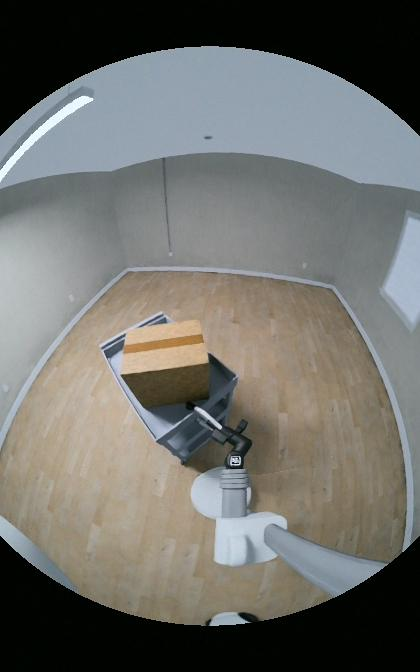

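move(blocking=false, r1={"base":{"translate_m":0.27},"pace":"slow"}, r2={"base":{"translate_m":0.9},"joints":{"wrist_yaw_rad":0.4},"speeds":{"wrist_yaw_rad":0.06},"pace":"slow"})

wait(seconds=3, cameras=["r1_wrist_camera"])

Scene clock: 1373.27 s.
move: r1 moving; r2 moving
r1.base_odometry: x=-1.277 y=+2.495 heading=-0.265
r1.turned_by_wheels: +0.000
r1.turned_by_imu: +0.000
r1.base_tilt: forward=-1.6 right=+1.2
r1.lidar_m: 0.69 0.79 1.06 1.77 1.82 2.43 1.28 1.27 3.12 2.92 1.21 0.82
r1.base_status: translate_m moving
r1.joint_positions: lift_m=+0.870 arm_m=+0.000 wrist_yaw_rad=+0.002 wrist_pitch_rad=+0.006 wrist_roll_rad=+0.002 gripper_m=+0.110
r1.joint_status: not commanded
r1.measured_speeds: translate_m=+0.049 strafe_m=+0.000 rotate_rad=-0.002 lift_m=+0.000 arm_m=+0.000 wrist_yaw_rad=+0.000 wrist_pitch_rad=+0.000 wrist_roll_rad=+0.000
r1.motor_effort: lift_m=+25(25) arm_m=+4(4) wheel_0=+4(6) wheel_1=+4(5) wheel_2=-6(6)
r1.servo_current: wrist_yaw_rad=39(52) wrist_pitch_rad=52(52) wrist_roll_rad=46(59) gripper_m=46(52)
r1.hand_pose: x=+0.4594 y=-0.0869 z=+1.0460 quat_wxyz=(+1.000, +0.001, +0.003, +0.001) (m; r1's base frame)
r1.wrist_depth_mm: - - 564 559 - - - / - - - 569 - - - / - - - 569 - - - / - - - 492 - - - / - - - 492 - - - / - 192 - 492 189 - - / - 153 - 141 - - -
r2.base_odometry: x=-0.771 y=-2.040 heading=+1.177
r2.turned_by_wheels: +0.001
r2.turned_by_imu: +0.001
r2.base_tilt: forward=-0.7 right=+0.1
r2.lidar_m: 0.40 0.35 0.34 2.62 2.84 2.28 1.29 2.46 2.15 2.12 2.31 3.47
r2.base_status: translate_m moving
r2.joint_positions: lift_m=+0.661 arm_m=+0.000 wrist_yaw_rad=+0.942 wrist_pitch_rad=+0.011 wrist_roll_rad=+1.570 gripper_m=+0.001
r2.joint_status: wrist_yaw_rad moving
r2.measured_speeds: translate_m=+0.048 strafe_m=+0.000 rotate_rad=+0.001 lift_m=+0.000 arm_m=+0.000 wrist_yaw_rad=-0.044 wrist_pitch_rad=+0.000 wrist_roll_rad=+0.000
r2.motor_effort: lift_m=+20(20) arm_m=+4(4) wheel_0=+9(14) wheel_1=+7(8) wheel_2=-10(10)
r2.servo_current: wrist_yaw_rad=98(130) wrist_pitch_rad=59(65) wrist_roll_rad=52(59) gripper_m=124(137)
r2.hand_pose: x=+0.4111 y=+0.1819 z=+0.8360 quat_wxyz=(+0.632, +0.628, +0.324, +0.318) (m; r2's base frame)
r2.wrist_depth_mm: 287 281 149 150 - - - / 208 206 153 155 - 723 - / 193 195 158 158 160 - - / 218 222 163 163 - - - / 253 255 167 167 - 768 - / 297 281 179 173 174 166 - / - 355 357 - - 1618 -
pictures: none

Scene clock: 1376.27 s.
earlier move: r1 moving; r2 moving
r1.base_odometry: x=-1.030 y=+2.428 heading=-0.265
r1.turned_by_wheels: +0.000
r1.turned_by_imu: +0.000
r1.base_tilt: forward=-1.6 right=+1.3
r1.lidar_m: 0.46 0.53 0.73 1.70 1.86 2.44 1.78 1.86 3.11 2.80 0.80 0.56
r1.base_status: translate_m moving
r1.joint_positions: lift_m=+0.870 arm_m=+0.000 wrist_yaw_rad=+0.002 wrist_pitch_rad=+0.006 wrist_roll_rad=+0.002 gripper_m=+0.110
r1.joint_status: not commanded
r1.measured_speeds: translate_m=+0.021 strafe_m=+0.000 rotate_rad=-0.001 lift_m=+0.000 arm_m=+0.000 wrist_yaw_rad=+0.000 wrist_pitch_rad=+0.000 wrist_roll_rad=+0.000
r1.motor_effort: lift_m=+25(25) arm_m=+4(5) wheel_0=+5(7) wheel_1=+3(6) wheel_2=-2(7)
r1.servo_current: wrist_yaw_rad=52(72) wrist_pitch_rad=59(59) wrist_roll_rad=65(65) gripper_m=46(52)
r1.hand_pose: x=+0.4594 y=-0.0869 z=+1.0460 quat_wxyz=(+1.000, +0.001, +0.003, +0.001) (m; r1's base frame)
r1.wrist_depth_mm: 303 - 310 238 319 324 327 / 304 - 310 237 319 322 327 / 304 306 312 238 319 322 329 / 304 306 314 241 324 322 329 / 304 304 317 244 324 325 330 / 306 214 315 237 200 325 330 / 307 181 314 141 322 329 330
r2.base_odometry: x=-0.660 y=-1.774 heading=+1.177
r2.turned_by_wheels: +0.000
r2.turned_by_imu: +0.002
r2.base_tilt: forward=-0.6 right=+0.1
r2.lidar_m: 0.44 0.27 0.34 2.59 2.81 2.58 1.82 2.75 2.21 2.15 2.33 3.32
r2.base_status: translate_m moving
r2.joint_positions: lift_m=+0.661 arm_m=+0.000 wrist_yaw_rad=+0.759 wrist_pitch_rad=+0.011 wrist_roll_rad=+1.571 gripper_m=+0.001
r2.joint_status: wrist_yaw_rad moving
r2.measured_speeds: translate_m=+0.100 strafe_m=+0.000 rotate_rad=+0.001 lift_m=+0.000 arm_m=+0.000 wrist_yaw_rad=-0.064 wrist_pitch_rad=+0.000 wrist_roll_rad=+0.001
r2.motor_effort: lift_m=+20(20) arm_m=+4(4) wheel_0=+9(14) wheel_1=+5(10) wheel_2=-6(10)
r2.servo_current: wrist_yaw_rad=124(169) wrist_pitch_rad=59(65) wrist_roll_rad=46(59) gripper_m=137(143)
r2.hand_pose: x=+0.4402 y=+0.1351 z=+0.8360 quat_wxyz=(+0.658, +0.655, +0.266, +0.259) (m; r2's base frame)
r2.wrist_depth_mm: - - - - - 1499 1098 / - - - - - 1537 421 / - - - - - 1708 - / 241 245 245 - - - - / 249 251 251 - - - - / 257 256 180 178 177 160 - / 265 267 266 - - 167 -
wait: 3.00 s; no rest
pictures: r1_wrist_camera
Images, in order (width x height): r1_wrist_camera 616x392.

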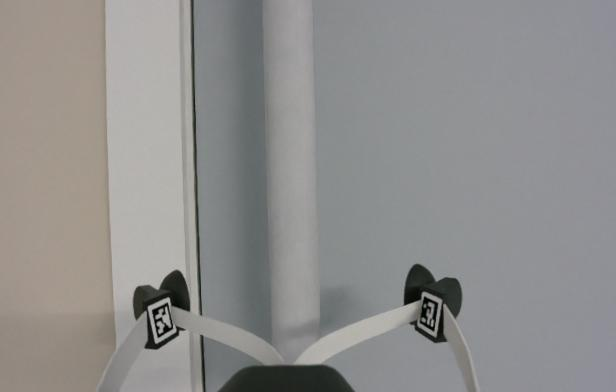

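move(blocking=false, r1={"base":{"translate_m":0.06},"pace":"slow"}, cameras=["r2_wrist_camera","r2_head_camera"])

wait(seconds=1.5)

move(blocking=false, r1={"joints":{"gripper_m":-0.038}})

wait(seconds=3, cameras=["r1_wrist_camera"])

Scene clock: 1383.87 s.
earlier move: r1 done; r2 done
move: r1 moving
r1.base_odometry: x=-1.016 y=+2.424 heading=-0.265
r1.turned_by_wheels: +0.000
r1.turned_by_imu: +0.000
r1.base_tilt: forward=-1.6 right=+1.3
r1.lidar_m: 0.44 0.53 0.69 1.66 1.86 2.45 2.42 2.53 3.11 2.68 0.80 0.54
r1.base_status: translate_m moving
r1.joint_positions: lift_m=+0.870 arm_m=+0.000 wrist_yaw_rad=+0.002 wrist_pitch_rad=+0.006 wrist_roll_rad=+0.002 gripper_m=+0.110
r1.joint_status: not commanded
r1.measured_speeds: translate_m=+0.048 strafe_m=+0.000 rotate_rad=+0.000 lift_m=+0.000 arm_m=+0.000 wrist_yaw_rad=+0.000 wrist_pitch_rad=+0.000 wrist_roll_rad=+0.000
r1.motor_effort: lift_m=+25(25) arm_m=+4(5) wheel_0=+3(6) wheel_1=+5(6) wheel_2=-5(7)
r1.servo_current: wrist_yaw_rad=46(59) wrist_pitch_rad=46(52) wrist_roll_rad=33(78) gripper_m=46(46)
r1.hand_pose: x=+0.4594 y=-0.0869 z=+1.0460 quat_wxyz=(+1.000, +0.001, +0.003, +0.001) (m; r1's base frame)
r1.wrist_depth_mm: 289 - 296 224 303 307 309 / 289 - 296 224 304 307 314 / 290 - 297 224 306 310 314 / 291 - 298 224 306 310 314 / 293 - 298 224 309 310 315 / 293 196 301 228 211 312 315 / 294 181 301 141 310 314 317
r2.base_odometry: x=-0.430 y=-1.221 heading=+1.176
r2.turned_by_wheels: -0.001
r2.turned_by_imu: +0.003
r2.base_tilt: forward=-0.7 right=+0.1
r2.lidar_m: 0.25 0.25 0.35 2.52 2.71 3.16 2.43 2.88 2.27 2.17 2.41 2.72
r2.base_status: done
r2.joint_positions: lift_m=+0.661 arm_m=+0.000 wrist_yaw_rad=+0.398 wrist_pitch_rad=+0.011 wrist_roll_rad=+1.571 gripper_m=+0.001
r2.joint_status: all done
r2.measured_speeds: all 0
r2.motor_effort: lift_m=+20(20) arm_m=+4(4) wheel_0=-2(2) wheel_1=+7(7) wheel_2=-12(13)
r2.servo_current: wrist_yaw_rad=39(52) wrist_pitch_rad=65(65) wrist_roll_rad=33(59) gripper_m=137(137)
r2.hand_pose: x=+0.4706 y=+0.0311 z=+0.8360 quat_wxyz=(+0.694, +0.693, +0.143, +0.136) (m; r2's base frame)
r2.wrist_depth_mm: - - - - - 1576 1098 / - - - - - 1537 1118 / - - - - - 1576 1060 / - - - - - 1661 442 / 276 277 277 - - 1661 480 / 253 254 181 167 177 166 - / 236 230 227 - 134 - -
pictures: r2_head_camera, r2_wrist_camera
Images, in order (width x height): r2_head_camera 420x560, r2_wrist_camera 616x392.

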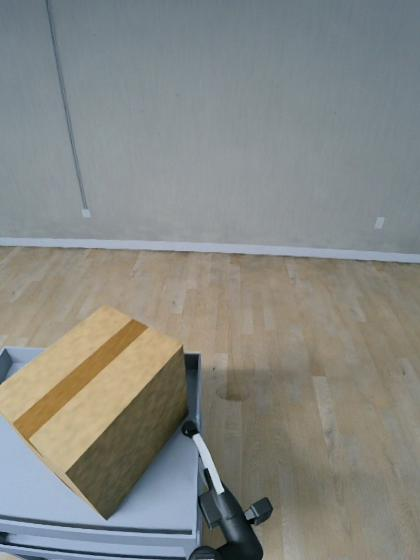

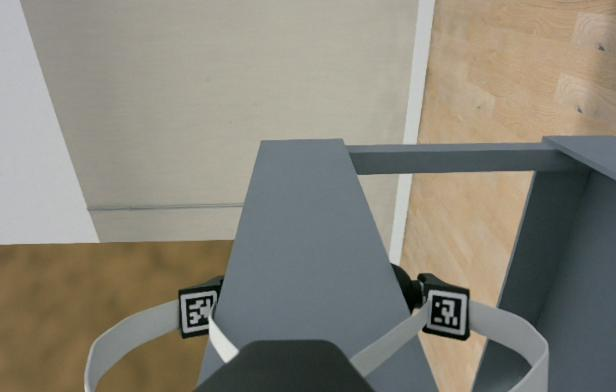

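Scene clock: 1385.20 s.
earlier move: r1 done
r1.base_odometry: x=-0.971 y=+2.412 heading=-0.265
r1.turned_by_wheels: +0.000
r1.turned_by_imu: +0.000
r1.base_tilt: forward=-1.6 right=+1.3
r1.lidar_m: 0.41 0.47 0.63 1.51 1.85 2.43 2.48 2.61 3.09 2.47 0.72 0.49
r1.base_status: done
r1.joint_positions: lift_m=+0.870 arm_m=+0.000 wrist_yaw_rad=+0.002 wrist_pitch_rad=+0.006 wrist_roll_rad=+0.002 gripper_m=+0.110
r1.joint_status: not commanded
r1.measured_speeds: all 0
r1.motor_effort: lift_m=+25(25) arm_m=+4(5) wheel_0=+2(6) wheel_1=+1(7) wheel_2=-2(7)
r1.servo_current: wrist_yaw_rad=46(59) wrist_pitch_rad=52(52) wrist_roll_rad=59(78) gripper_m=39(46)
r1.hand_pose: x=+0.4594 y=-0.0869 z=+1.0460 quat_wxyz=(+1.000, +0.001, +0.003, +0.001) (m; r1's base frame)
r1.wrist_depth_mm: 241 248 249 171 256 258 262 / 243 248 251 173 256 259 263 / 244 249 249 173 256 260 263 / 244 - 251 176 257 262 263 / 245 - 252 177 258 262 265 / 246 192 252 176 211 263 265 / 246 174 253 146 260 263 267
r2.base_odometry: x=-0.430 y=-1.221 heading=+1.176
r2.turned_by_wheels: +0.000
r2.turned_by_imu: +0.000
r2.base_tilt: forward=-0.7 right=+0.1
r2.lidar_m: 0.26 0.25 0.34 2.52 2.72 3.20 2.47 2.85 2.25 2.22 2.39 2.72
r2.base_status: done
r2.joint_positions: lift_m=+0.661 arm_m=+0.000 wrist_yaw_rad=+0.398 wrist_pitch_rad=+0.011 wrist_roll_rad=+1.571 gripper_m=+0.001
r2.joint_status: all done
r2.measured_speeds: all 0
r2.motor_effort: lift_m=+20(20) arm_m=+4(4) wheel_0=-2(3) wheel_1=+6(7) wheel_2=-12(13)
r2.servo_current: wrist_yaw_rad=52(52) wrist_pitch_rad=59(65) wrist_roll_rad=39(59) gripper_m=130(143)
r2.hand_pose: x=+0.4706 y=+0.0311 z=+0.8360 quat_wxyz=(+0.694, +0.693, +0.143, +0.136) (m; r2's base frame)
r2.wrist_depth_mm: - - - - - 1576 1098 / - - - - - 1618 1098 / - - - - - 1576 1060 / - - - - - 1618 442 / 277 276 277 - - 1576 480 / 253 254 180 167 177 165 - / 236 229 228 - 134 - -
wait: 1.33 of 1.5 s (r1 has come to rest)
pictures: none

Scene clock: 1385.70 s.
move: r1 moving
r1.base_odometry: x=-0.971 y=+2.412 heading=-0.265
r1.turned_by_wheels: +0.000
r1.turned_by_imu: +0.000
r1.base_tilt: forward=-1.6 right=+1.2
r1.lidar_m: 0.39 0.47 0.62 1.49 1.86 2.45 2.47 2.58 3.11 2.48 0.72 0.47
r1.base_status: not commanded
r1.joint_positions: lift_m=+0.870 arm_m=+0.000 wrist_yaw_rad=+0.002 wrist_pitch_rad=+0.006 wrist_roll_rad=+0.002 gripper_m=+0.095
r1.joint_status: gripper_m moving
r1.measured_speeds: all 0
r1.motor_effort: lift_m=+25(25) arm_m=+4(5) wheel_0=+2(3) wheel_1=+1(2) wheel_2=-2(2)
r1.servo_current: wrist_yaw_rad=52(52) wrist_pitch_rad=46(52) wrist_roll_rad=46(72) gripper_m=98(98)
r1.hand_pose: x=+0.4594 y=-0.0869 z=+1.0460 quat_wxyz=(+1.000, +0.001, +0.003, +0.001) (m; r1's base frame)
r1.wrist_depth_mm: 242 247 249 172 255 258 262 / 243 248 251 172 257 258 260 / 243 249 250 173 258 262 264 / 245 - 251 176 257 260 265 / 245 - 252 176 259 262 264 / 246 - 216 177 199 263 266 / 247 161 253 144 260 262 267
r2: as last shown
r2.base_tilt: forward=-0.7 right=+0.0
r2.lidar_m: 0.25 0.25 0.34 2.52 2.73 3.16 2.49 2.90 2.27 2.22 2.41 2.74
r2.servo_current: wrist_yaw_rad=39(59) wrist_pitch_rad=65(65) wrist_roll_rad=39(52) gripper_m=137(137)
r2.wrist_depth_mm: - - - - - 1537 1098 / - - - - - 1576 1118 / - - - - - 1618 1060 / - - - - - 1618 439 / 277 277 276 - - 1618 480 / 253 253 180 167 177 166 - / 236 230 227 - 134 - -
pictures: none

Scene clock: 1387.37 s.
earlier move: r1 done
r1.base_odometry: x=-0.970 y=+2.411 heading=-0.265
r1.turned_by_wheels: +0.000
r1.turned_by_imu: +0.000
r1.base_tilt: forward=-1.5 right=+1.3
r1.lidar_m: 0.38 0.47 0.62 1.49 1.86 2.45 2.47 2.59 3.09 2.44 0.70 0.49
r1.base_status: not commanded
r1.joint_positions: lift_m=+0.870 arm_m=+0.000 wrist_yaw_rad=+0.004 wrist_pitch_rad=+0.006 wrist_roll_rad=+0.002 gripper_m=-0.037
r1.joint_status: all done
r1.measured_speeds: all 0
r1.motor_effort: lift_m=+25(25) arm_m=-5(5) wheel_0=-1(3) wheel_1=+0(2) wheel_2=+10(11)
r1.servo_current: wrist_yaw_rad=39(72) wrist_pitch_rad=46(59) wrist_roll_rad=46(72) gripper_m=91(267)
r1.hand_pose: x=+0.4598 y=-0.0861 z=+1.0460 quat_wxyz=(+1.000, +0.001, +0.003, +0.002) (m; r1's base frame)
r1.wrist_depth_mm: 241 - 239 164 246 247 250 / 241 246 240 164 246 248 252 / 243 - 240 170 246 249 252 / 242 - 241 164 248 250 252 / 243 - 241 165 249 251 253 / 244 - 240 167 247 251 254 / 246 140 242 163 248 252 255
r2.base_odometry: x=-0.430 y=-1.221 heading=+1.176
r2.turned_by_wheels: +0.000
r2.turned_by_imu: +0.000
r2.base_tilt: forward=-0.7 right=+0.1
r2.lidar_m: 0.25 0.25 0.34 2.53 2.74 3.19 2.46 2.84 2.27 2.22 2.40 2.72
r2.base_status: not commanded
r2.joint_positions: lift_m=+0.661 arm_m=+0.000 wrist_yaw_rad=+0.398 wrist_pitch_rad=+0.011 wrist_roll_rad=+1.571 gripper_m=+0.001
r2.joint_status: not commanded
r2.measured_speeds: all 0
r2.motor_effort: lift_m=+20(20) arm_m=+4(5) wheel_0=-2(3) wheel_1=+7(7) wheel_2=-12(13)
r2.servo_current: wrist_yaw_rad=52(59) wrist_pitch_rad=59(72) wrist_roll_rad=39(59) gripper_m=137(143)
r2.hand_pose: x=+0.4706 y=+0.0311 z=+0.8360 quat_wxyz=(+0.694, +0.693, +0.143, +0.136) (m; r2's base frame)
r2.wrist_depth_mm: - - - - - 1537 1098 / - - - - - 1576 1098 / - - - - - 1576 1060 / - - - - - 1576 442 / 277 276 278 - - 1661 477 / 253 252 181 167 177 166 - / 236 230 228 - 134 - -
wait: 1.67 of 3 s (r1 has come to rest)
pictures: r1_wrist_camera
Images, in order (width x height): r1_wrist_camera 616x392.

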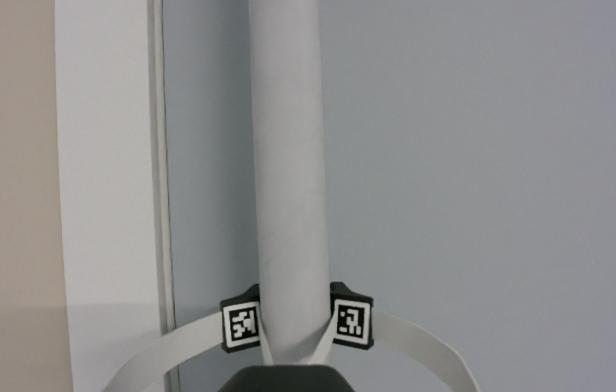

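move(blocking=false, r1={"base":{"translate_m":-0.29,"strafe_m":-0.055},"pace":"slow","contact_limits":{"translate_m":0.8,"strafe_m":0.8}})

wait(seconds=5, cameras=["r1_wrist_camera","r1_head_camera","r2_head_left_camera"])

r1: "contact_limits": translate_m and strafe_m are given together and make one move, which takes one limit: state it under one of them only
Scene clock: 1390.73 s.
r1.base_odometry: x=-0.970 y=+2.411 heading=-0.265
r1.turned_by_wheels: +0.000
r1.turned_by_imu: +0.000
r1.base_tilt: forward=-1.5 right=+1.3
r1.lidar_m: 0.40 0.46 0.62 1.51 1.87 2.42 2.48 2.61 3.10 2.45 0.71 0.47
r1.base_status: not commanded
r1.joint_positions: lift_m=+0.870 arm_m=+0.000 wrist_yaw_rad=+0.004 wrist_pitch_rad=+0.006 wrist_roll_rad=+0.002 gripper_m=-0.037
r1.joint_status: all done
r1.measured_speeds: all 0
r1.motor_effort: lift_m=+25(25) arm_m=-5(5) wheel_0=-2(3) wheel_1=+0(2) wheel_2=+10(11)
r1.servo_current: wrist_yaw_rad=65(72) wrist_pitch_rad=39(59) wrist_roll_rad=52(72) gripper_m=91(267)
r1.hand_pose: x=+0.4598 y=-0.0861 z=+1.0460 quat_wxyz=(+1.000, +0.001, +0.003, +0.002) (m; r1's base frame)
r1.wrist_depth_mm: 241 - 239 164 244 248 251 / 242 247 239 164 246 248 252 / 243 - 240 169 246 251 251 / 243 - 241 163 247 249 252 / 243 - 242 164 248 251 253 / 245 - 241 167 247 251 253 / 246 141 242 163 247 253 255
r2.base_odometry: x=-0.430 y=-1.221 heading=+1.176
r2.turned_by_wheels: +0.000
r2.turned_by_imu: +0.000
r2.base_tilt: forward=-0.6 right=+0.1
r2.lidar_m: 0.26 0.25 0.33 2.52 2.73 3.16 2.50 2.91 2.26 2.23 2.40 2.71
r2.base_status: not commanded
r2.joint_positions: lift_m=+0.661 arm_m=+0.000 wrist_yaw_rad=+0.398 wrist_pitch_rad=+0.011 wrist_roll_rad=+1.571 gripper_m=+0.001
r2.joint_status: not commanded
r2.measured_speeds: all 0
r2.motor_effort: lift_m=+20(20) arm_m=+4(5) wheel_0=-2(3) wheel_1=+6(7) wheel_2=-12(13)
r2.servo_current: wrist_yaw_rad=59(59) wrist_pitch_rad=59(72) wrist_roll_rad=52(59) gripper_m=137(143)
r2.hand_pose: x=+0.4706 y=+0.0311 z=+0.8360 quat_wxyz=(+0.694, +0.693, +0.143, +0.136) (m; r2's base frame)
r2.wrist_depth_mm: - - - - - 1537 1098 / - - - - - 1576 1098 / - - - - - 1576 1042 / - - - - - 1537 442 / 276 276 277 - - 1618 477 / 254 252 180 167 176 166 - / 236 230 227 - 135 - -
pictures: none

not run: a call was refused earlier in this reply.

move(blocking=false, r1={"base":{"translate_m":-0.29,"strafe_m":-0.055},"pace":"slow","contact_limits":{"translate_m":0.8}})

wait(seconds=5, cameras=["r1_wrist_camera","r1_head_camera","r2_head_left_camera"])

Scene clock: 1394.37 s.
move: r1 moving
r1.base_odometry: x=-0.983 y=+2.412 heading=-0.264
r1.turned_by_wheels: +0.000
r1.turned_by_imu: +0.000
r1.base_tilt: forward=-1.5 right=+1.3
r1.lidar_m: 0.38 0.47 0.64 1.56 1.87 2.45 2.46 2.60 3.09 2.51 0.73 0.48
r1.base_status: translate_m moving; strafe_m moving
r1.joint_positions: lift_m=+0.870 arm_m=+0.000 wrist_yaw_rad=+0.004 wrist_pitch_rad=+0.006 wrist_roll_rad=+0.002 gripper_m=-0.037
r1.joint_status: not commanded
r1.measured_speeds: translate_m=-0.048 strafe_m=-0.009 rotate_rad=+0.001 lift_m=+0.000 arm_m=+0.000 wrist_yaw_rad=+0.000 wrist_pitch_rad=+0.000 wrist_roll_rad=+0.000
r1.motor_effort: lift_m=+25(25) arm_m=-5(5) wheel_0=-8(10) wheel_1=-8(8) wheel_2=+16(17)
r1.servo_current: wrist_yaw_rad=46(59) wrist_pitch_rad=52(52) wrist_roll_rad=59(59) gripper_m=91(91)
r1.contact_limits: translate_m 0.8
r1.hand_pose: x=+0.4598 y=-0.0861 z=+1.0460 quat_wxyz=(+1.000, +0.001, +0.003, +0.002) (m; r1's base frame)
r1.wrist_depth_mm: 251 - 239 162 246 249 253 / 252 - 239 164 247 249 253 / 253 - 239 169 247 251 253 / 253 - 241 164 247 251 254 / 255 - 241 165 248 252 255 / 255 - 209 167 249 253 255 / 256 140 242 163 249 253 257
r2.base_odometry: x=-0.430 y=-1.221 heading=+1.176
r2.turned_by_wheels: +0.000
r2.turned_by_imu: +0.000
r2.base_tilt: forward=-0.7 right=+0.1
r2.lidar_m: 0.25 0.25 0.34 2.51 2.72 3.18 2.47 2.86 2.28 2.21 2.40 2.70
r2.base_status: not commanded
r2.joint_positions: lift_m=+0.661 arm_m=+0.000 wrist_yaw_rad=+0.398 wrist_pitch_rad=+0.011 wrist_roll_rad=+1.571 gripper_m=+0.001
r2.joint_status: not commanded
r2.measured_speeds: all 0
r2.motor_effort: lift_m=+20(20) arm_m=+4(4) wheel_0=-2(2) wheel_1=+6(7) wheel_2=-12(12)
r2.servo_current: wrist_yaw_rad=46(52) wrist_pitch_rad=59(65) wrist_roll_rad=46(59) gripper_m=137(143)
r2.hand_pose: x=+0.4706 y=+0.0311 z=+0.8360 quat_wxyz=(+0.694, +0.693, +0.143, +0.136) (m; r2's base frame)
r2.wrist_depth_mm: - - - - - 1537 1118 / - - - - - 1576 1098 / - - - - - 1618 1078 / - - - - - 1618 442 / 276 277 278 - - 1618 480 / 253 254 180 167 176 165 - / 236 229 228 - 134 - -
pictures: none

Scene clock: 1398.07 s.
earlier move: r1 done
r1.base_odometry: x=-1.264 y=+2.434 heading=-0.265
r1.turned_by_wheels: +0.000
r1.turned_by_imu: -0.223
r1.base_tilt: forward=-1.5 right=+1.3
r1.lidar_m: 0.39 0.68 0.81 1.39 1.77 2.06 3.60 2.23 3.46 2.95 1.49 0.55
r1.base_status: done
r1.joint_positions: lift_m=+0.870 arm_m=+0.000 wrist_yaw_rad=+0.003 wrist_pitch_rad=+0.006 wrist_roll_rad=+0.002 gripper_m=-0.037
r1.joint_status: not commanded
r1.measured_speeds: all 0
r1.motor_effort: lift_m=+25(25) arm_m=-6(6) wheel_0=-10(17) wheel_1=-3(10) wheel_2=+14(19)
r1.servo_current: wrist_yaw_rad=46(78) wrist_pitch_rad=46(59) wrist_roll_rad=59(72) gripper_m=78(91)
r1.contact_limits: translate_m 0.8
r1.hand_pose: x=+0.4598 y=-0.0866 z=+1.0460 quat_wxyz=(+1.000, +0.001, +0.003, +0.001) (m; r1's base frame)
r1.wrist_depth_mm: 445 202 225 164 301 366 445 / 449 203 225 164 301 364 455 / 449 200 225 165 303 364 452 / 449 200 230 164 303 366 449 / 449 203 226 166 304 366 459 / 449 206 208 166 183 370 452 / - 147 219 164 298 135 459
r2.base_odometry: x=-0.430 y=-1.221 heading=+1.176
r2.turned_by_wheels: +0.000
r2.turned_by_imu: +0.001
r2.base_tilt: forward=-0.6 right=+0.1
r2.lidar_m: 0.25 0.25 0.32 2.52 2.72 3.13 2.23 2.84 2.26 2.21 2.41 2.71
r2.base_status: not commanded
r2.joint_positions: lift_m=+0.661 arm_m=+0.000 wrist_yaw_rad=+0.398 wrist_pitch_rad=+0.011 wrist_roll_rad=+1.571 gripper_m=+0.001
r2.joint_status: not commanded
r2.measured_speeds: all 0
r2.motor_effort: lift_m=+20(20) arm_m=+4(4) wheel_0=-2(3) wheel_1=+6(7) wheel_2=-12(13)
r2.servo_current: wrist_yaw_rad=46(59) wrist_pitch_rad=59(65) wrist_roll_rad=52(59) gripper_m=130(143)
r2.hand_pose: x=+0.4706 y=+0.0311 z=+0.8360 quat_wxyz=(+0.694, +0.693, +0.143, +0.136) (m; r2's base frame)
r2.wrist_depth_mm: - - - - - 1576 1098 / - - - - - 1576 1098 / - - - - - 1618 1060 / - - - - - 1661 439 / 277 276 278 - - 1618 477 / 254 253 180 167 177 166 - / 236 229 228 - 135 - -
wait: 3.70 of 5 s (r1 has come to rest)
pictures: r1_head_camera, r1_wrist_camera, r2_head_left_camera
Images, in order (width x height): r1_head_camera 420x560, r1_wrist_camera 616x392, r2_head_left_camera 420x672.

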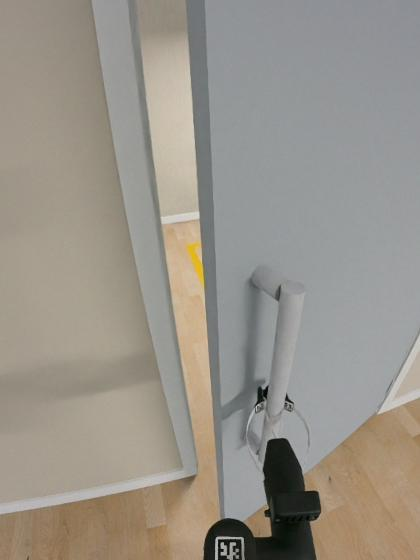

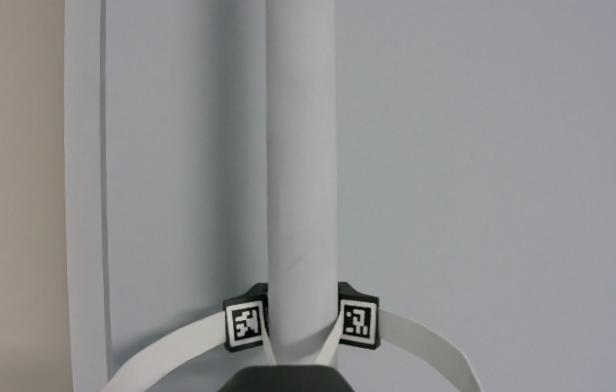

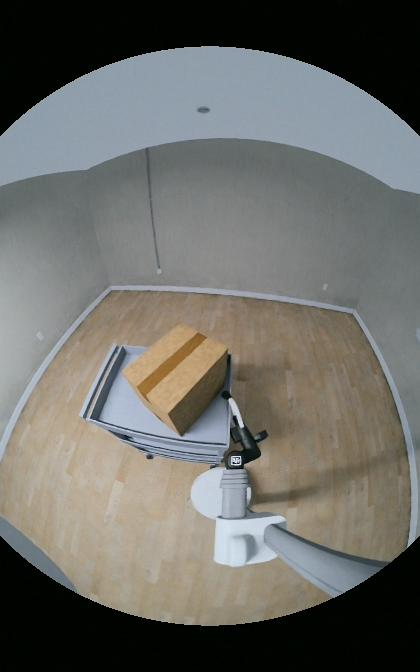

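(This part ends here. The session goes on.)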